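# Pull out the right-side yellow rod and turn it flat

## Task

Take the yellow rod closest to the right arm, draw it outward until it stops, rotate it by 90 degrees so the figures on it end up lying horizontal, and finish with neither arm (gripper, fingers or camera cable) in contact with that rod.

## Robot and tools

Robot: two 6-joint arms, left_arm and right_arm, each with a two-finger parallel gripper and a fisheye wrist camera (cam_left_wrist, cam_right_wrist, each 672x504). Fingers point along the gripper's +z axis and close along its y axis. end_effector_position is the point between the pads, roughly 1 cm short of the fingertips.

Frames: the scene frame has its origin on the table surface halfway between the nominal arm bases, +z up, +x out across the table, and left_arm on the +y side (this is unrelated to left/right in images). Hand positions (m), orientations (quat wxyz) and wrist camera poses are reported in that arm's own base frame. Calibrated bases in the scene frame: left_arm at (-0.028, +0.289, +0.027), right_arm at (-0.040, -0.349, +0.007), both nearly unrotated with +z up. Reported hand poses may be off by a few cm, more at full reach.

Row layout: every motion command uses rows of 14 numbers. The first 7 belong to left_arm, the next 7 to right_arm, always both even if one arm stays still. Within an arm the order is: wrist pitch (joint4), shoulder (joint2), wrist yaw (joint5), wrist roll (joint6), elbow (joint3), waist (joint1), then gripper opening. The six joint numbers are offsets, not poses, measured from the arm's Joint targets as they were when the action (or move) began, not from the previous row. They lie in [-1, 1]; 1.0 equals 2.224 rad for shoulder, elbow and waist, and 8.485 rad for the three wrist joints. Sending 0 keeps a joint at its current target. The opening is absolute on a -1 (closed) to +1 (fully open) scale; to leave a gripper alone, resend its current command, since 0 means half open. Stated joint ranges (rad): waist -2.618 to 3.054, shoulder 0.000 to 3.142, elbow 0.000 to 3.142, wrist pitch -1.571 to 1.571, wrist yaw -1.571 to 1.571, wrist roll -2.094 to 2.094. Asking for more than 0.059 rad beyond a range end gets the action refused for both arms; real ends may differ by up to 0.059 rad.

Tools:
- execute_actions(actions, cameras): actions is a list of actions; each action is a list of up to 15 rows, one row per 1/30 s step, the last row held to fill the 0.5 s action. An empty list just reports state. cameras picks which images return (omitted/null/["all"] = all, [] = none).
- move(target, speed, blend, opening_speed, blocking, cameras): target is one 14-number row or a list of up to 15 rows, each an offset from the same starting Joint targets. All joints travel together, so the gripper follows a curve; no obstacle avoidance. speed is in rad/s for the joint with the farthest to go, 0.01 to 12.57, default 0.5 (one value or one per target). blend (rad) rounds corners between listed targets. opening_speed (0.2 or higher, scale units per second) ramps the fingers. blocking=false returns after about 0.5 s while motion continues. Its result adds a move: line such as done, off_target (resting more than 0.035 rad from target), moving, held or fault, plus limits=held if steps were withheld.
- wait(seconds 0 to 10): lets time pass holding the last command.
- stop(): brakes a running move.
- zoom_image(camera, region [x0, y0, x1, y1] pixels, at most 504 by 504): enlarges part of the latest image from cam_left_wrist or cam_right_wrist.
- read_manual(section): licence texts only.
- finished_scene(scene): ends the current scene (give its number); irreversible.

Motion limits: per step each joint target stays within 0.339 rad (big joints) or 2.2 rad (wrist joints) of the measured angle, and targets that would move a gripper over 200 mm away are scaled back. Large offsets may need several actions; tiny ones may not start.

Results: Joint positions and Joint velocities give one block per arm in the joint order above (rad, rad/s) followed by the pad gap (m; 0.094 = fully open). "within noise" means an arm is still. Joint targets are the base for your next offsets. Tool commands shows gripper commands; grip_measured is the measured opening on the command scale (may read a few mm off). Joint torques follow the same order, include gravity, and numbers 2, 5 and 6 wrap at ±28 N m. Action calls also list joint positions at some steps. Lines to watch: "joint sent to its limit", "joint command not followed" (clearance check altered targets), MOTOR HOT, OVER-TEMPERATURE FAULT (the arm folds and stops for the rest of the scene).

Gripping: the gripper squeezes at about 50 to 64 N per pad once commanded roughly 0.05 below the touch reading; to release, command well above grip_measured.

Avoid: fast impacts, pushing hard into the table or rod ends, any contact or pinching between the two arms, dropping or flinging parts, and long holds stretched out or straining against something unreachable (motor heat). To end a push, command targets back past the measured positions. The camera cable touching the rod counts as touching it, so withdraw fully before finishing.

Each tool is called after "Request:" as a command line: name --argument value for each argument, lists and objects as JSON in quotes; but a table of rows of numbers goes row by row, as --pt "numbers of a row", without its own name.

## Session

Request:
execute_actions --actions '[]'

Scene clock: 0.00 s.
left_arm: end_effector_position=(+0.4007, +0.0076, +0.1253) grip_measured=+1.000 end_effector_quat_wxyz=(+0.625, -0.028, +0.778, +0.057) | right_arm: end_effector_position=(+0.3999, -0.0295, +0.1148) grip_measured=+1.000 end_effector_quat_wxyz=(+0.608, +0.063, +0.791, -0.024)
Joint names: [wrist pitch, shoulder, wrist yaw, wrist roll, elbow, waist]
Joint positions: left_arm=[0.966 1.539 -0.191 0.014 0.356 -0.068 0.094] | right_arm=[0.914 1.54 0.071 0.059 0.363 -0.045 0.094]
Joint velocities: within noise
Joint torques (N m): no reading
Heat: left arm: 47 °C; right arm: 43 °C.
Joint targets: left_arm=[0.959 1.536 -0.192 0.014 0.359 -0.068] | right_arm=[0.904 1.537 0.071 0.060 0.366 -0.045]
Tool commands: left_gripper/opening=+1.0 right_gripper/opening=+1.0

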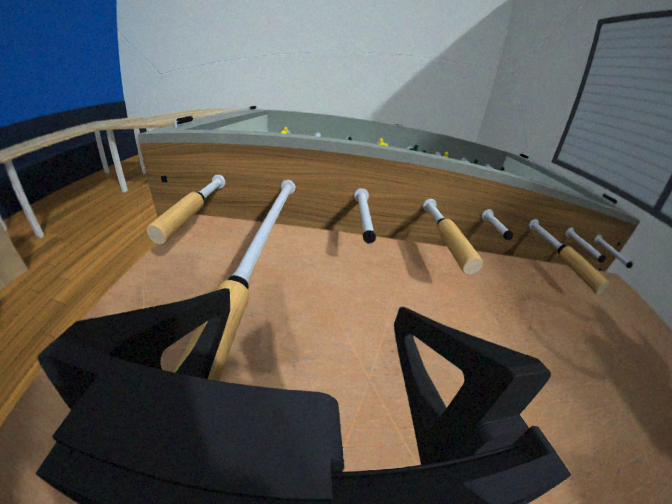

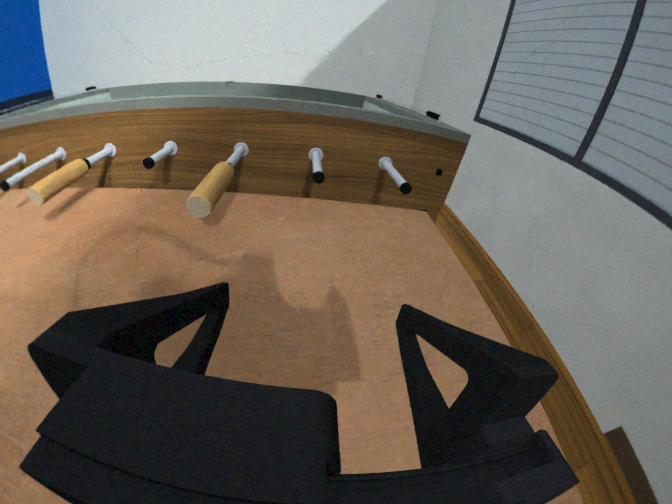

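Request:
zoom_image --camera "cam_right_wrist" --region '[130, 80, 330, 230]'

Request:
zoom_image --camera "cam_left_wrist" --region '[420, 120, 640, 310]'

Request:
zoom_image --camera "cam_left_wrist" --region '[240, 100, 440, 200]'

Scaled by 2.520 from the camera's 672x504 image, which has a finer 960x720 frame.

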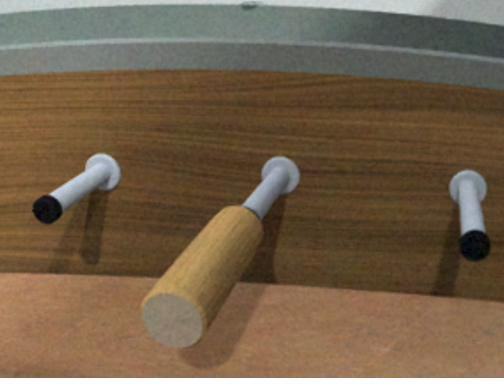

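Scaled by 2.291 from the camera's 672x504 image, which has a finer 960x720 frame.

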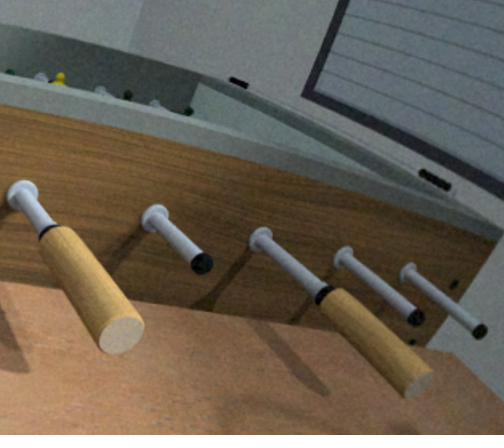

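Scaled by 2.520 from the camera's 672x504 image, which has a finer 960x720 frame.

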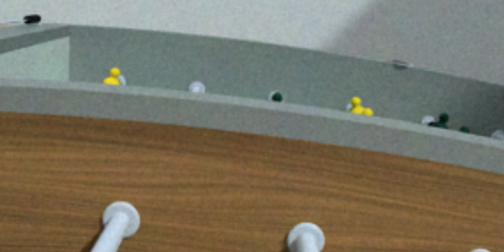

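Request:
move --target '[0,0,0,0,0,0,1,0.0509,0.3462,0.0291,-0.1662,0.2496,0.1520,0.17]' --speed 0.8

Scene clock: 97.37 s.
left_arm: end_effector_position=(+0.4007, +0.0076, +0.1253) grip_measured=+1.000 end_effector_quat_wxyz=(+0.625, -0.028, +0.778, +0.057) | right_arm: end_effector_position=(+0.5288, +0.1012, +0.0678) grip_measured=+0.172 end_effector_quat_wxyz=(+0.518, -0.459, +0.573, -0.439)
Joint names: [wrist pitch, shoulder, wrist yaw, wrist roll, elbow, waist]
Joint positions: left_arm=[0.966 1.539 -0.191 0.014 0.356 -0.068 0.094] | right_arm=[1.308 2.288 0.316 -1.354 0.898 0.29 0.055]
Joint velocities: within noise
Joint torques (N m): left_arm=[1.84 -6.34 -0.05 0.01 5.37 -0.03] | right_arm=[1.98 -7.87 0.06 0.03 5.93 0.29]
Heat: left arm: 45 °C; right arm: 44 °C.
Joint targets: left_arm=[0.959 1.536 -0.192 0.014 0.359 -0.068] | right_arm=[1.336 2.307 0.318 -1.350 0.921 0.293]
move: done
camera_calibration:
cam_right_wrist: T_world_to_cam=[[0.0282631, -0.0127745, 0.999519, -0.0906945], [-0.424449, -0.905452, 0.000429708, 0.348723], [0.905011, -0.424256, -0.031013, -0.31577], [0, 0, 0, 1]] pos_world=[0.436354, 0.180626, 0.080708]

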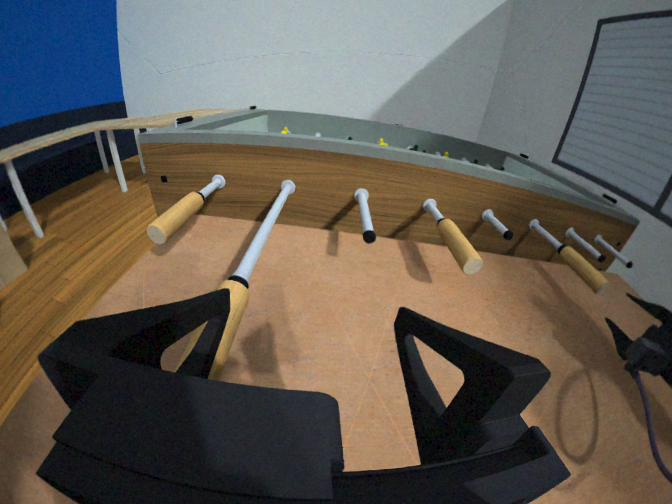

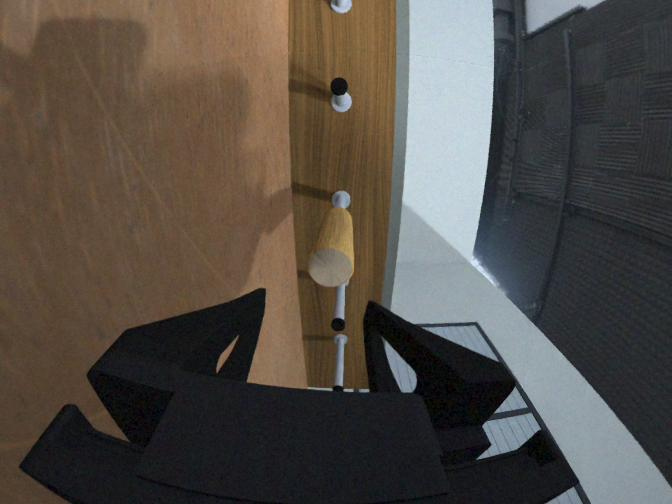

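Request:
move --target '[0,0,0,0,0,0,1,-0.02846,0.0656,-0.00763,0,0.1742,-0.0268,0.17]' --speed 0.4

Request:
move --target '[0,0,0,0,0,0,1,0,0,0,0,0,0,-0.5]' --opening_speed 1.0

Scene clock: 119.67 s.
left_arm: end_effector_position=(+0.4007, +0.0076, +0.1253) grip_measured=+1.000 end_effector_quat_wxyz=(+0.625, -0.028, +0.778, +0.057) | right_arm: end_effector_position=(+0.6109, +0.1030, +0.0844) grip_measured=+0.172 end_effector_quat_wxyz=(+0.533, -0.447, +0.564, -0.445)
Joint names: [wrist pitch, shoulder, wrist yaw, wrist roll, elbow, waist]
Joint positions: left_arm=[0.966 1.539 -0.191 0.014 0.356 -0.068 0.094] | right_arm=[1.107 2.428 0.267 -1.355 1.284 0.241 0.055]
Joint velocities: within noise
Joint torques (N m): left_arm=[1.84 -6.32 -0.05 0.02 5.34 -0.13] | right_arm=[1.68 -9.39 -0.05 0.06 7.3 -0.65]
Heat: left arm: 45 °C; right arm: 47 °C.
Joint targets: left_arm=[0.959 1.536 -0.192 0.014 0.359 -0.068] | right_arm=[1.094 2.453 0.253 -1.350 1.309 0.234]
move: done
camera_calibration:
cam_right_wrist: T_world_to_cam=[[-0.0146829, -0.0263145, 0.999546, -0.0819398], [-0.423513, -0.905391, -0.0300569, 0.387158], [0.905771, -0.423762, 0.0021492, -0.392059], [0, 0, 0, 1]] pos_world=[0.517879, 0.182234, 0.094382]

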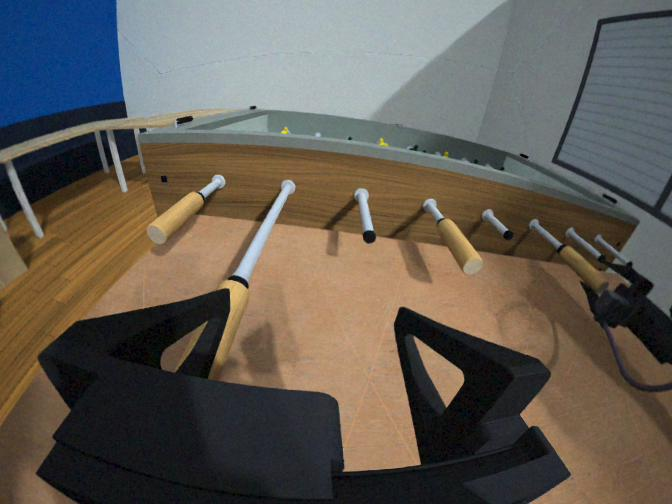

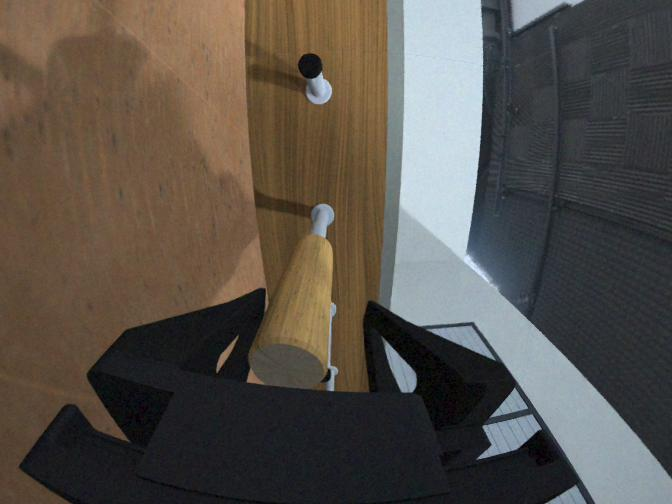

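Scene clock: 120.57 s.
left_arm: end_effector_position=(+0.4007, +0.0076, +0.1253) grip_measured=+1.000 end_effector_quat_wxyz=(+0.625, -0.028, +0.778, +0.057) | right_arm: end_effector_position=(+0.6105, +0.1039, +0.0768) grip_measured=-0.290 end_effector_quat_wxyz=(+0.527, -0.454, +0.567, -0.440)
Joint names: [wrist pitch, shoulder, wrist yaw, wrist roll, elbow, waist]
Joint positions: left_arm=[0.966 1.539 -0.191 0.014 0.356 -0.068 0.094] | right_arm=[1.093 2.435 0.262 -1.356 1.284 0.241 0.033]
Joint velocities: within noise
Joint torques (N m): left_arm=[1.84 -6.38 -0.05 0.01 5.33 -0.05] | right_arm=[1.75 -9.91 -0.04 0.07 7.27 -0.65]
Heat: left arm: 45 °C; right arm: 47 °C.
Joint targets: left_arm=[0.959 1.536 -0.192 0.014 0.359 -0.068] | right_arm=[1.094 2.453 0.253 -1.350 1.309 0.234]
move: done
camera_calibration:
cam_right_wrist: T_world_to_cam=[[0.00623736, -0.0207364, 0.999766, -0.0877137], [-0.41913, -0.907781, -0.0162137, 0.3841], [0.907905, -0.418931, -0.0143534, -0.3918], [0, 0, 0, 1]] pos_world=[0.517252, 0.182723, 0.0882971]

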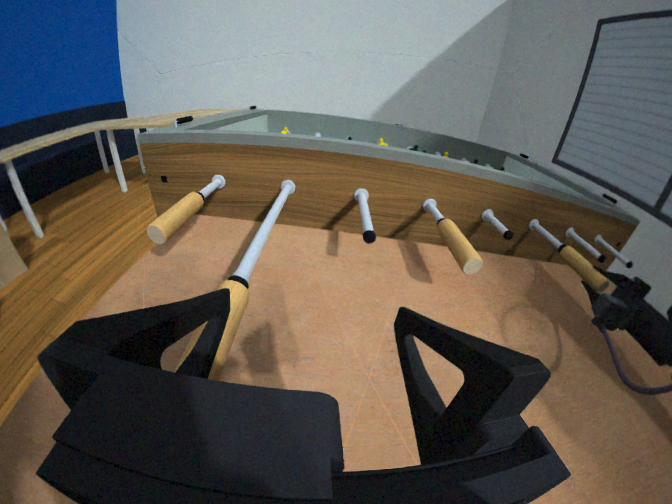

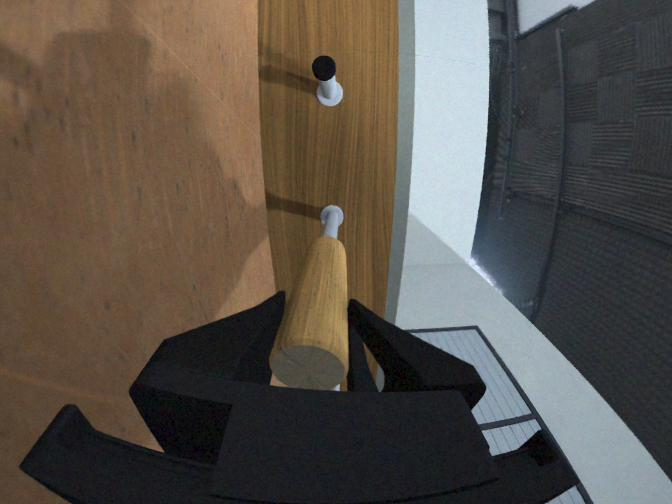

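Request:
move --target '[0,0,0,0,0,0,1,0,0,0,0.1851,0,0,-0.5]' --speed 1.0

Scene clock: 129.77 s.
left_arm: end_effector_position=(+0.4007, +0.0076, +0.1253) grip_measured=+1.000 end_effector_quat_wxyz=(+0.625, -0.028, +0.778, +0.057) | right_arm: end_effector_position=(+0.6118, +0.1048, +0.0798) grip_measured=-0.304 end_effector_quat_wxyz=(+0.688, +0.060, +0.720, +0.064)
Joint names: [wrist pitch, shoulder, wrist yaw, wrist roll, elbow, waist]
Joint positions: left_arm=[0.966 1.539 -0.191 0.014 0.356 -0.068 0.094] | right_arm=[1.106 2.435 0.221 0.185 1.284 0.231 0.033]
Joint velocities: within noise
Joint torques (N m): left_arm=[1.84 -6.39 -0.04 0.02 5.35 0.01] | right_arm=[1.63 -9.91 0.4 0.38 7.25 0.25]
Heat: left arm: 45 °C; right arm: 46 °C.
Joint targets: left_arm=[0.959 1.536 -0.192 0.014 0.359 -0.068] | right_arm=[1.094 2.453 0.253 0.220 1.309 0.234]
move: done
camera_calibration:
cam_right_wrist: T_world_to_cam=[[-0.0391518, -0.999215, 0.00601993, 0.118945], [-0.438732, 0.0117772, -0.898541, 0.37155], [0.897765, -0.0378206, -0.438849, -0.39239], [0, 0, 0, 1]] pos_world=[0.519942, 0.0996358, 0.160937]

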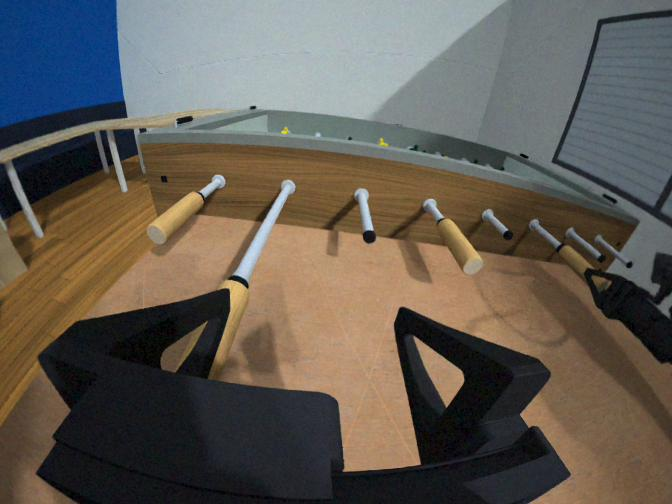

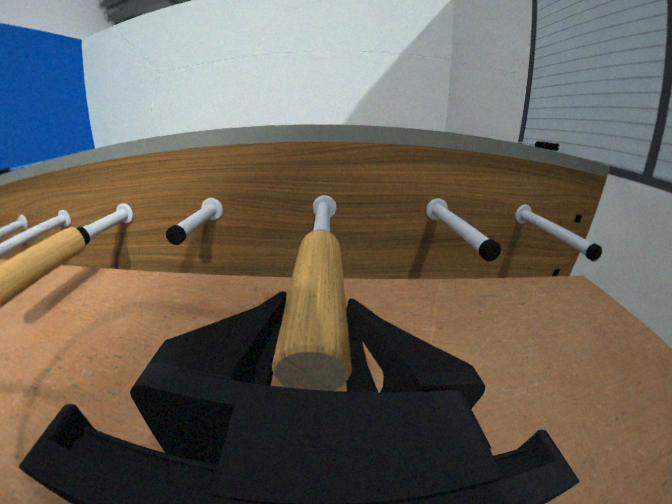

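Request:
move --target '[0,0,0,0,0,0,1,0.0253,-0.0677,0.0059,0,-0.1643,0.0219,-0.5]' --speed 0.3

Scene clock: 158.70 s.
left_arm: end_effector_position=(+0.4007, +0.0076, +0.1253) grip_measured=+1.000 end_effector_quat_wxyz=(+0.625, -0.028, +0.778, +0.057) | right_arm: end_effector_position=(+0.5450, +0.1041, +0.0764) grip_measured=-0.304 end_effector_quat_wxyz=(+0.691, +0.061, +0.717, +0.068)
Joint names: [wrist pitch, shoulder, wrist yaw, wrist roll, elbow, waist]
Joint positions: left_arm=[0.966 1.539 -0.191 0.014 0.356 -0.068 0.094] | right_arm=[1.321 2.32 0.255 0.193 0.963 0.268 0.033]
Joint velocities: within noise
Joint torques (N m): left_arm=[1.84 -6.38 -0.04 0 5.35 -0.05] | right_arm=[1.62 -11.17 0.57 0.31 2.93 1.29]
Heat: left arm: 45 °C; right arm: 46 °C.
Joint targets: left_arm=[0.959 1.536 -0.192 0.014 0.359 -0.068] | right_arm=[1.309 2.303 0.303 0.220 0.943 0.282]
move: off_target (right_arm); right_arm: the wrist yaw is farthest, 0.048 rad from its target
camera_calibration:
cam_right_wrist: T_world_to_cam=[[-0.0364338, -0.999333, -0.00241593, 0.114811], [-0.430888, 0.0178906, -0.902228, 0.334547], [0.90167, -0.0318306, -0.431253, -0.337353], [0, 0, 0, 1]] pos_world=[0.452516, 0.0980107, 0.15663]

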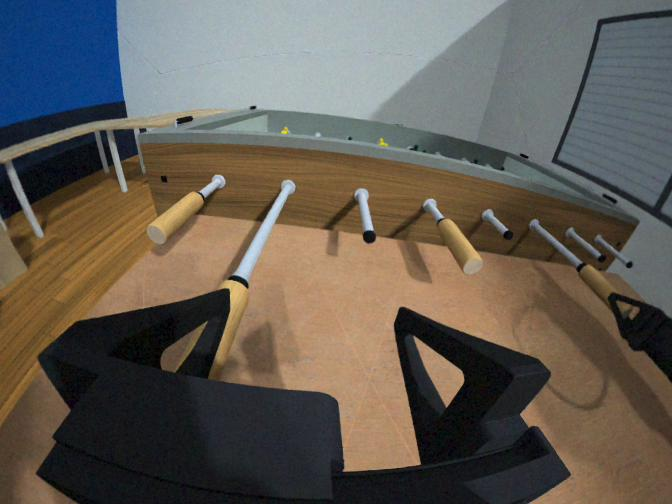

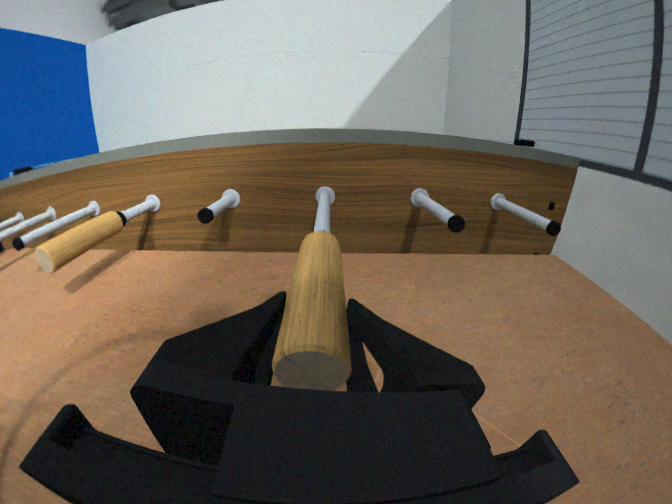

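Request:
move --target '[0,0,0,0,0,0,1,-0.0025,-0.0963,0.0018,0,-0.1315,0.0206,-0.5]' --speed 0.3

Scene clock: 170.07 s.
left_arm: end_effector_position=(+0.4007, +0.0076, +0.1253) grip_measured=+1.000 end_effector_quat_wxyz=(+0.625, -0.028, +0.778, +0.057) | right_arm: end_effector_position=(+0.4792, +0.1036, +0.0756) grip_measured=-0.304 end_effector_quat_wxyz=(+0.656, +0.054, +0.751, +0.062)
Joint names: [wrist pitch, shoulder, wrist yaw, wrist roll, elbow, waist]
Joint positions: left_arm=[0.966 1.539 -0.191 0.014 0.356 -0.068 0.094] | right_arm=[1.301 2.118 0.29 0.205 0.678 0.315 0.033]
Joint velocities: within noise
Joint torques (N m): left_arm=[1.85 -6.34 -0.03 0 5.34 -0.06] | right_arm=[1.62 -10.37 0.38 0.17 1.92 1.22]
Heat: left arm: 45 °C; right arm: 46 °C.
Joint targets: left_arm=[0.959 1.536 -0.192 0.014 0.359 -0.068] | right_arm=[1.288 2.089 0.319 0.221 0.651 0.328]
move: done
camera_calibration:
cam_right_wrist: T_world_to_cam=[[-0.0247016, -0.999484, 0.0205355, 0.104478], [-0.516818, -0.00481629, -0.856082, 0.345596], [0.855739, -0.0317597, -0.516433, -0.249935], [0, 0, 0, 1]] pos_world=[0.395071, 0.0981507, 0.164638]

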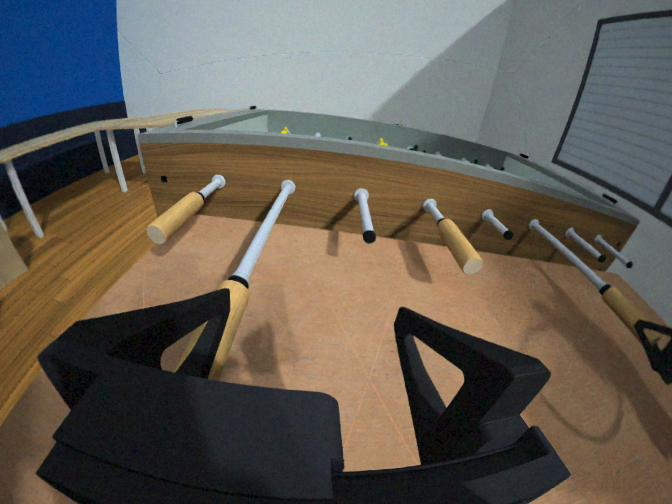

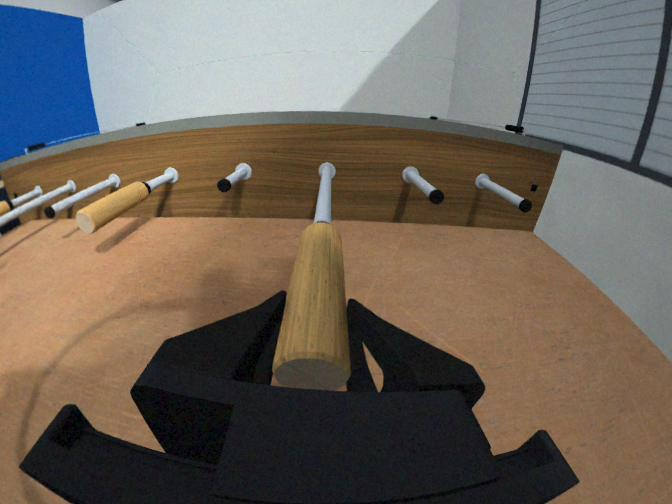

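Request:
move --target '[0,0,0,0,0,0,1,-0.0265,-0.1377,0.0082,0,-0.1040,0.0319,-0.5]' --speed 0.25

Scene clock: 180.27 s.
left_arm: end_effector_position=(+0.4007, +0.0076, +0.1253) grip_measured=+1.000 end_effector_quat_wxyz=(+0.625, -0.028, +0.778, +0.057) | right_arm: end_effector_position=(+0.4036, +0.0987, +0.0748) grip_measured=-0.498 end_effector_quat_wxyz=(+0.597, +0.037, +0.801, +0.025)
Joint names: [wrist pitch, shoulder, wrist yaw, wrist roll, elbow, waist]
Joint positions: left_arm=[0.966 1.539 -0.191 0.014 0.356 -0.068 0.094] | right_arm=[1.057 1.796 0.385 0.209 0.425 0.399 0.024]
Joint velocities: within noise
Joint torques (N m): left_arm=[1.84 -6.34 -0.05 0.02 5.33 -0.03] | right_arm=[1.75 -6.8 0.12 0.13 3.88 0.02]
Heat: left arm: 44 °C; right arm: 46 °C.
Joint targets: left_arm=[0.959 1.536 -0.192 0.014 0.359 -0.068] | right_arm=[1.063 1.782 0.388 0.220 0.420 0.399]
move: done
camera_calibration:
cam_right_wrist: T_world_to_cam=[[-0.0245024, -0.994494, 0.101891, 0.091176], [-0.644339, -0.0622166, -0.762205, 0.355949], [0.764347, -0.0843282, -0.639267, -0.134532], [0, 0, 0, 1]] pos_world=[0.334415, 0.101475, 0.176014]

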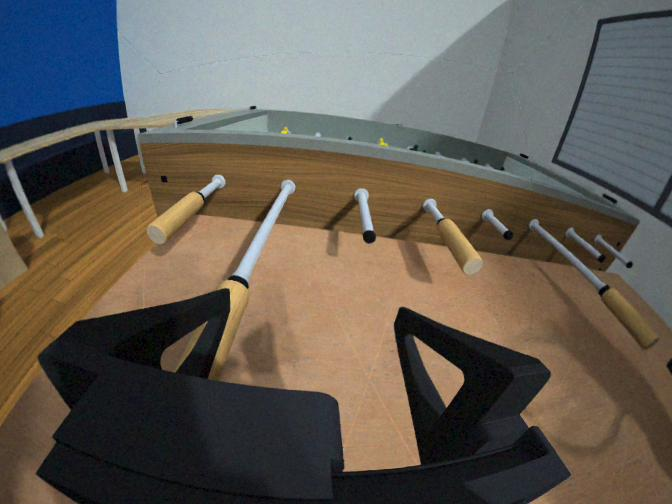

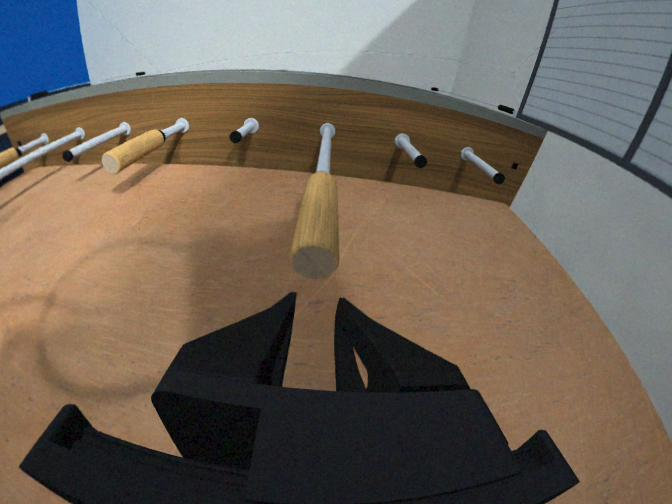

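Request:
zoom_image --camera "cam_left_wrist" --region '[380, 125, 520, 195]'

Scaled by 3.600 from the camera's 672x504 image, which has a finer 960x720 frame.

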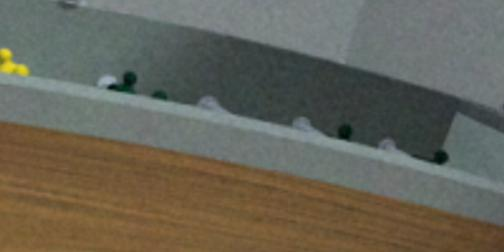

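Request:
finished_scene --scene 1

The scene is finished: the task was done.


## Next scene

The same job, from a new start.

Request:
execute_actions --actions '[]'

Request:
zoom_image --camera "cam_right_wrist" --region '[130, 80, 330, 230]'

Scene clock: 0.00 s.
left_arm: end_effector_position=(+0.3899, -0.0004, +0.1147) grip_measured=+1.000 end_effector_quat_wxyz=(+0.609, -0.026, +0.793, +0.006) | right_arm: end_effector_position=(+0.3960, -0.0474, +0.1154) grip_measured=+1.000 end_effector_quat_wxyz=(+0.595, +0.094, +0.794, -0.086)
Joint names: [wrist pitch, shoulder, wrist yaw, wrist roll, elbow, waist]
Joint positions: left_arm=[0.911 1.495 -0.08 -0.043 0.322 -0.04 0.094] | right_arm=[0.848 1.518 0.234 0.044 0.38 -0.018 0.094]
Joint velocities: within noise
Joint torques (N m): no reading
Heat: left arm: 43 °C; right arm: 39 °C.
Joint targets: left_arm=[0.899 1.493 -0.081 -0.042 0.324 -0.040] | right_arm=[0.837 1.515 0.234 0.045 0.383 -0.018]
Tool commands: left_gripper/opening=+1.0 right_gripper/opening=+1.0
camera_calibration:
cam_left_wrist: T_world_to_cam=[[0.0222135, -0.980285, 0.196335, -0.0420869], [-0.593611, -0.170951, -0.786385, 0.357186], [0.804446, -0.0990782, -0.585705, -0.125405], [0, 0, 0, 1]] pos_world=[0.313846, 0.00737939, 0.215698]
cam_right_wrist: T_world_to_cam=[[-0.244005, -0.947103, 0.208463, 0.0183839], [-0.655393, 0.00260904, -0.755284, 0.379511], [0.714788, -0.320918, -0.621361, -0.108823], [0, 0, 0, 1]] pos_world=[0.331, -0.0185021, 0.215188]

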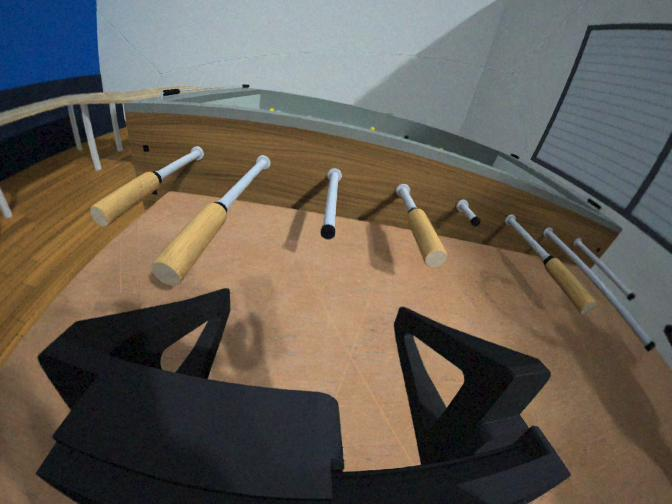

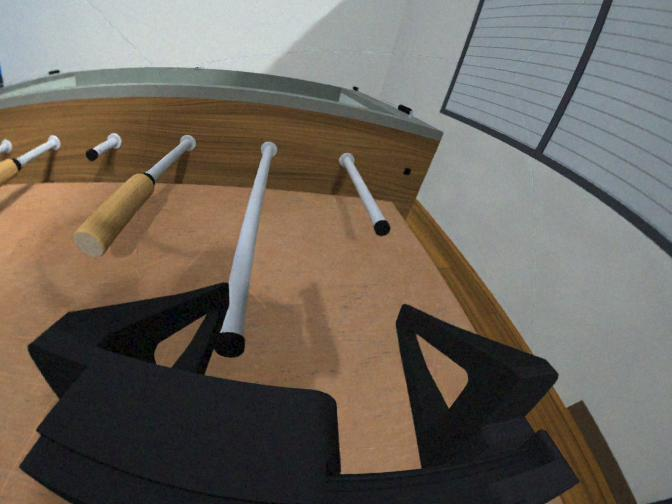

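Scaled by 2.520 from the camera's 672x504 image, which has a finer 960x720 frame.

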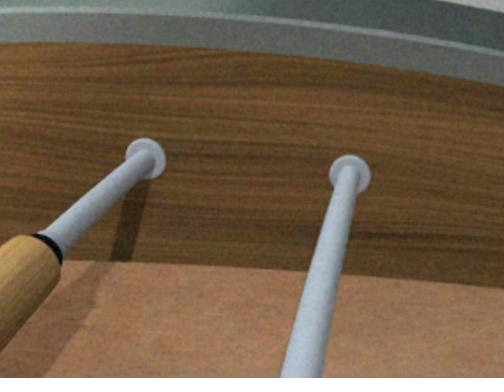

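Request:
move --pt "0 0 0 0 0 0 1 0.0262 0.1572 0.0405 0 0.1450 0.2387 0.17" --pt "0 0 0 0 0 0 1 0.0631 0.2883 0.0405 -0.1644 0.1352 0.2387 0.17" --speed '[0.8,1.2]' --blend 0.1 --cameras '["cam_right_wrist"]'

Scene clock: 46.10 s.
left_arm: end_effector_position=(+0.3899, -0.0004, +0.1147) grip_measured=+1.000 end_effector_quat_wxyz=(+0.609, -0.026, +0.793, +0.006) | right_arm: end_effector_position=(+0.4549, +0.1459, +0.0793) grip_measured=+0.172 end_effector_quat_wxyz=(+0.496, -0.462, +0.579, -0.454)
Joint names: [wrist pitch, shoulder, wrist yaw, wrist roll, elbow, waist]
Joint positions: left_arm=[0.911 1.495 -0.08 -0.043 0.322 -0.04 0.094] | right_arm=[1.339 2.138 0.577 -1.352 0.683 0.513 0.055]
Joint velocities: within noise
Joint torques (N m): left_arm=[1.89 -5.75 -0.03 0.01 5.35 -0.06] | right_arm=[2 -6.65 0.09 0 3.73 0.02]
Heat: left arm: 42 °C; right arm: 41 °C.
Joint targets: left_arm=[0.899 1.493 -0.081 -0.042 0.324 -0.040] | right_arm=[1.373 2.156 0.578 -1.350 0.684 0.513]
move: done
camera_calibration:
cam_right_wrist: T_world_to_cam=[[0.049638, 0.0209622, 0.998547, -0.11417], [-0.457299, -0.88835, 0.0413812, 0.367043], [0.887927, -0.458688, -0.03451, -0.216486], [0, 0, 0, 1]] pos_world=[0.365739, 0.229156, 0.0913448]
Images, in order (width x height): cam_right_wrist 672x504.

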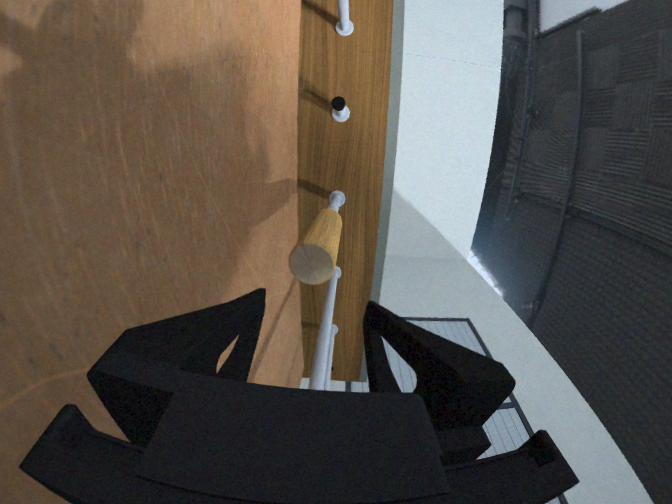

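Request:
move --pt "0 0 0 0 0 0 1 -0.0224 0.0695 -0.0098 0 0.1544 -0.0441 0.17" --pt "0 0 0 0 0 0 1 -0.0224 0.0695 -0.0098 0 0.1544 -0.0441 -0.5" --speed 0.5 --opening_speed 1.2 --cameras '["cam_right_wrist"]'

Request:
move --target '[0,0,0,0,0,0,1,0,0,0,0.187,0,0,-0.5]' --speed 1.2 --cameras '["cam_right_wrist"]'

Scene clock: 61.67 s.
left_arm: end_effector_position=(+0.3899, -0.0004, +0.1147) grip_measured=+1.000 end_effector_quat_wxyz=(+0.609, -0.026, +0.793, +0.006) | right_arm: end_effector_position=(+0.5328, +0.1449, +0.0730) grip_measured=-0.293 end_effector_quat_wxyz=(+0.493, -0.454, +0.585, -0.457)
Joint names: [wrist pitch, shoulder, wrist yaw, wrist roll, elbow, waist]
Joint positions: left_arm=[0.911 1.495 -0.08 -0.043 0.322 -0.04 0.094] | right_arm=[1.178 2.294 0.504 -1.354 1.005 0.42 0.033]
Joint velocities: within noise
Joint torques (N m): left_arm=[1.88 -5.78 -0.03 0.02 5.37 -0.03] | right_arm=[1.75 -8.64 -0.02 0.05 6.23 -0.46]
Heat: left arm: 42 °C; right arm: 42 °C.
Joint targets: left_arm=[0.899 1.493 -0.081 -0.042 0.324 -0.040] | right_arm=[1.182 2.311 0.495 -1.350 1.027 0.415]
move: done
camera_calibration:
cam_right_wrist: T_world_to_cam=[[0.0487459, 0.0122985, 0.998735, -0.109989], [-0.475062, -0.879295, 0.0340143, 0.410771], [0.878601, -0.476119, -0.0370195, -0.278613], [0, 0, 0, 1]] pos_world=[0.445293, 0.229888, 0.0855637]
Images, in order (width x height): cam_right_wrist 672x504.

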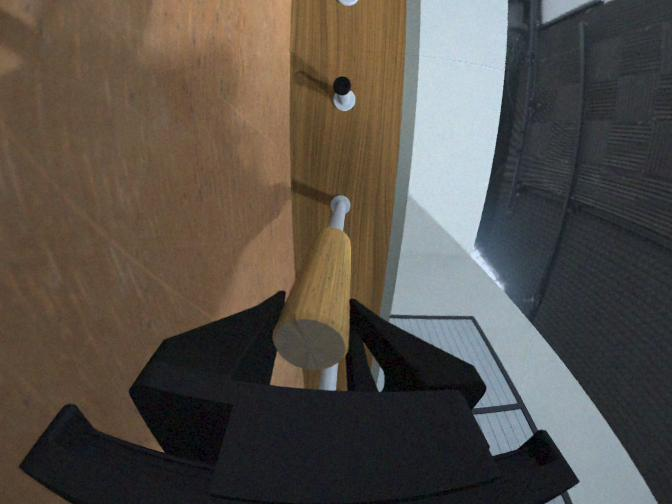

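Scene clock: 63.97 s.
left_arm: end_effector_position=(+0.3899, -0.0004, +0.1147) grip_measured=+1.000 end_effector_quat_wxyz=(+0.609, -0.026, +0.793, +0.006) | right_arm: end_effector_position=(+0.5338, +0.1483, +0.0723) grip_measured=-0.305 end_effector_quat_wxyz=(+0.670, +0.075, +0.738, +0.029)
Joint names: [wrist pitch, shoulder, wrist yaw, wrist roll, elbow, waist]
Joint positions: left_arm=[0.911 1.495 -0.08 -0.043 0.322 -0.04 0.094] | right_arm=[1.176 2.294 0.471 0.195 1.005 0.416 0.033]
Joint velocities: within noise
Joint torques (N m): left_arm=[1.89 -5.78 -0.02 0.03 5.35 -0.13] | right_arm=[1.78 -8.66 0.35 0.45 6.26 -0.02]
Heat: left arm: 42 °C; right arm: 43 °C.
Joint targets: left_arm=[0.899 1.493 -0.081 -0.042 0.324 -0.040] | right_arm=[1.182 2.311 0.495 0.237 1.027 0.415]
move: off_target (right_arm); right_arm: the wrist roll is farthest, 0.041 rad from its target
camera_calibration:
cam_right_wrist: T_world_to_cam=[[-0.103352, -0.99384, 0.0400041, 0.190397], [-0.488398, 0.0156707, -0.87248, 0.35409], [0.866479, -0.109711, -0.487009, -0.293293], [0, 0, 0, 1]] pos_world=[0.446747, 0.151498, 0.158484]
Images, in order (width x height): cam_right_wrist 672x504.

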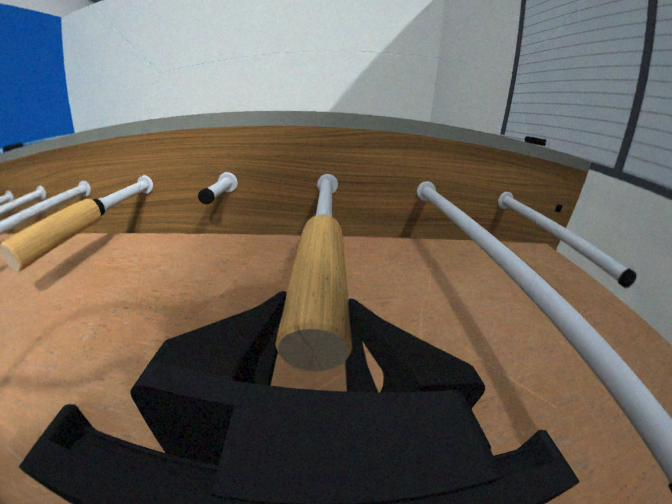

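Request:
move --pt "0 0 0 0 0 0 1 0.0021 -0.0661 0.0054 0 -0.0976 0.0296 -0.5" --pt "0 0 0 0 0 0 1 0.0045 -0.1326 0.0157 0 -0.1939 0.0688 -0.5" --speed '[0.35,0.25]' --blend 0.03

Request:
zoom_image --camera "cam_left_wrist" --region '[380, 115, 520, 185]'

Scene clock: 82.53 s.
left_arm: end_effector_position=(+0.3899, -0.0004, +0.1147) grip_measured=+1.000 end_effector_quat_wxyz=(+0.609, -0.026, +0.793, +0.006) | right_arm: end_effector_position=(+0.4440, +0.1518, +0.0712) grip_measured=-0.305 end_effector_quat_wxyz=(+0.640, +0.057, +0.766, +0.017)
Joint names: [wrist pitch, shoulder, wrist yaw, wrist roll, elbow, waist]
Joint positions: left_arm=[0.911 1.495 -0.08 -0.043 0.322 -0.04 0.094] | right_arm=[1.195 2.068 0.57 0.218 0.657 0.534 0.033]
Joint velocities: within noise
Joint torques (N m): left_arm=[1.88 -5.74 -0.04 0.03 5.37 -0.08] | right_arm=[1.92 -12.08 0.75 0.21 -0.47 3.12]
Heat: left arm: 42 °C; right arm: 44 °C.
Joint targets: left_arm=[0.899 1.493 -0.081 -0.042 0.324 -0.040] | right_arm=[1.221 2.016 0.628 0.237 0.596 0.568]
move: off_target (right_arm); right_arm: the elbow is farthest, 0.061 rad from its target
camera_calibration:
cam_left_wrist: T_world_to_cam=[[0.0222135, -0.980285, 0.196335, -0.0420869], [-0.593611, -0.170951, -0.786385, 0.357186], [0.804446, -0.0990782, -0.585705, -0.125405], [0, 0, 0, 1]] pos_world=[0.313846, 0.00737939, 0.215698]
cam_right_wrist: T_world_to_cam=[[-0.0808461, -0.993001, 0.0860943, 0.171195], [-0.558899, -0.0263561, -0.828817, 0.34384], [0.825285, -0.115125, -0.552856, -0.191744], [0, 0, 0, 1]] pos_world=[0.364256, 0.156985, 0.164234]

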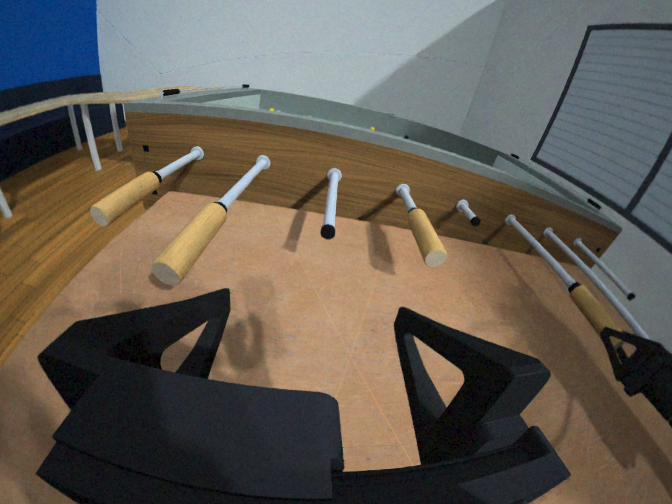

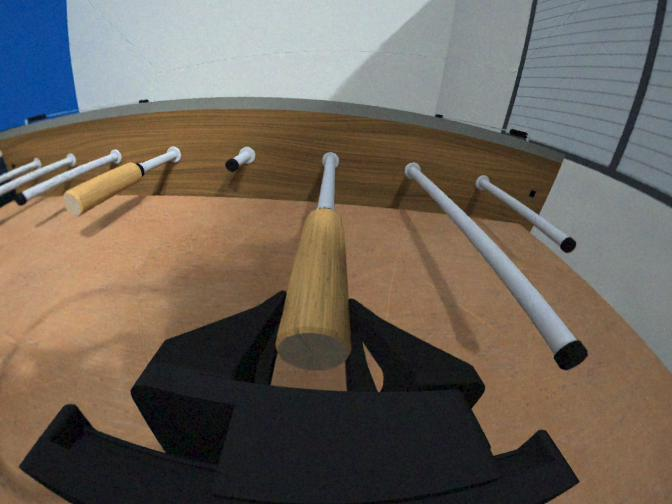

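Scaled by 3.600 from the camera's 672x504 image, which has a finer 960x720 frame.

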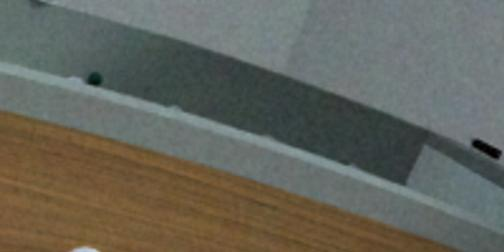

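Request:
move --pt "0 0 0 0 0 0 1 -0.0024 0.031 -0.0059 0 0.0373 -0.0135 -0.5" --pt "0 0 0 0 0 0 1 -0.0024 0.031 -0.0059 0 0.0373 -0.0135 0.4" --pt "0 0 0 0 0 0 1 -0.0548 -0.1614 0.0085 0 -0.0425 0.0333 0.4" --speed '[0.3,0.3,0.8]'

Scene clock: 95.13 s.
left_arm: end_effector_position=(+0.3899, -0.0004, +0.1147) grip_measured=+1.000 end_effector_quat_wxyz=(+0.609, -0.026, +0.793, +0.006) | right_arm: end_effector_position=(+0.3838, +0.1421, +0.1048) grip_measured=+0.398 end_effector_quat_wxyz=(+0.596, +0.027, +0.802, -0.037)
Joint names: [wrist pitch, shoulder, wrist yaw, wrist roll, elbow, waist]
Joint positions: left_arm=[0.911 1.495 -0.08 -0.043 0.322 -0.04 0.094] | right_arm=[0.767 1.67 0.694 0.223 0.52 0.634 0.066]
Joint velocities: within noise
Joint torques (N m): left_arm=[1.89 -5.78 -0.04 0.01 5.37 -0.08] | right_arm=[1.47 -6.6 0.25 0.15 3.77 0.73]
Heat: left arm: 42 °C; right arm: 45 °C.
Joint targets: left_arm=[0.899 1.493 -0.081 -0.042 0.324 -0.040] | right_arm=[0.756 1.657 0.700 0.237 0.502 0.642]
move: done
camera_calibration:
cam_left_wrist: T_world_to_cam=[[0.0222135, -0.980285, 0.196335, -0.0420869], [-0.593611, -0.170951, -0.786385, 0.357186], [0.804446, -0.0990782, -0.585705, -0.125405], [0, 0, 0, 1]] pos_world=[0.313846, 0.00737939, 0.215698]
cam_right_wrist: T_world_to_cam=[[-0.0822055, -0.973863, 0.211737, 0.138449], [-0.65402, -0.107594, -0.748787, 0.377411], [0.751998, -0.200035, -0.628081, -0.0765757], [0, 0, 0, 1]] pos_world=[0.315801, 0.16012, 0.20519]

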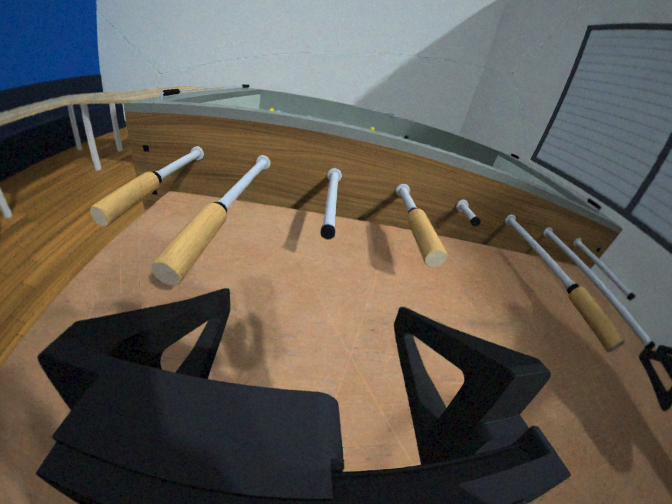

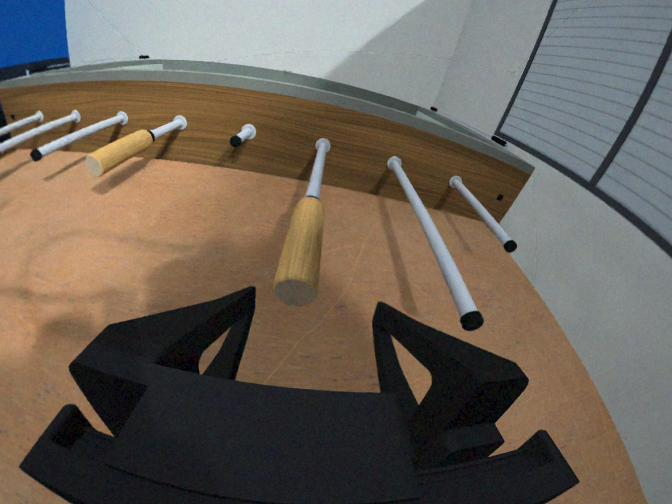

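Request:
finished_scene --scene 2

The scene is finished: the task was done.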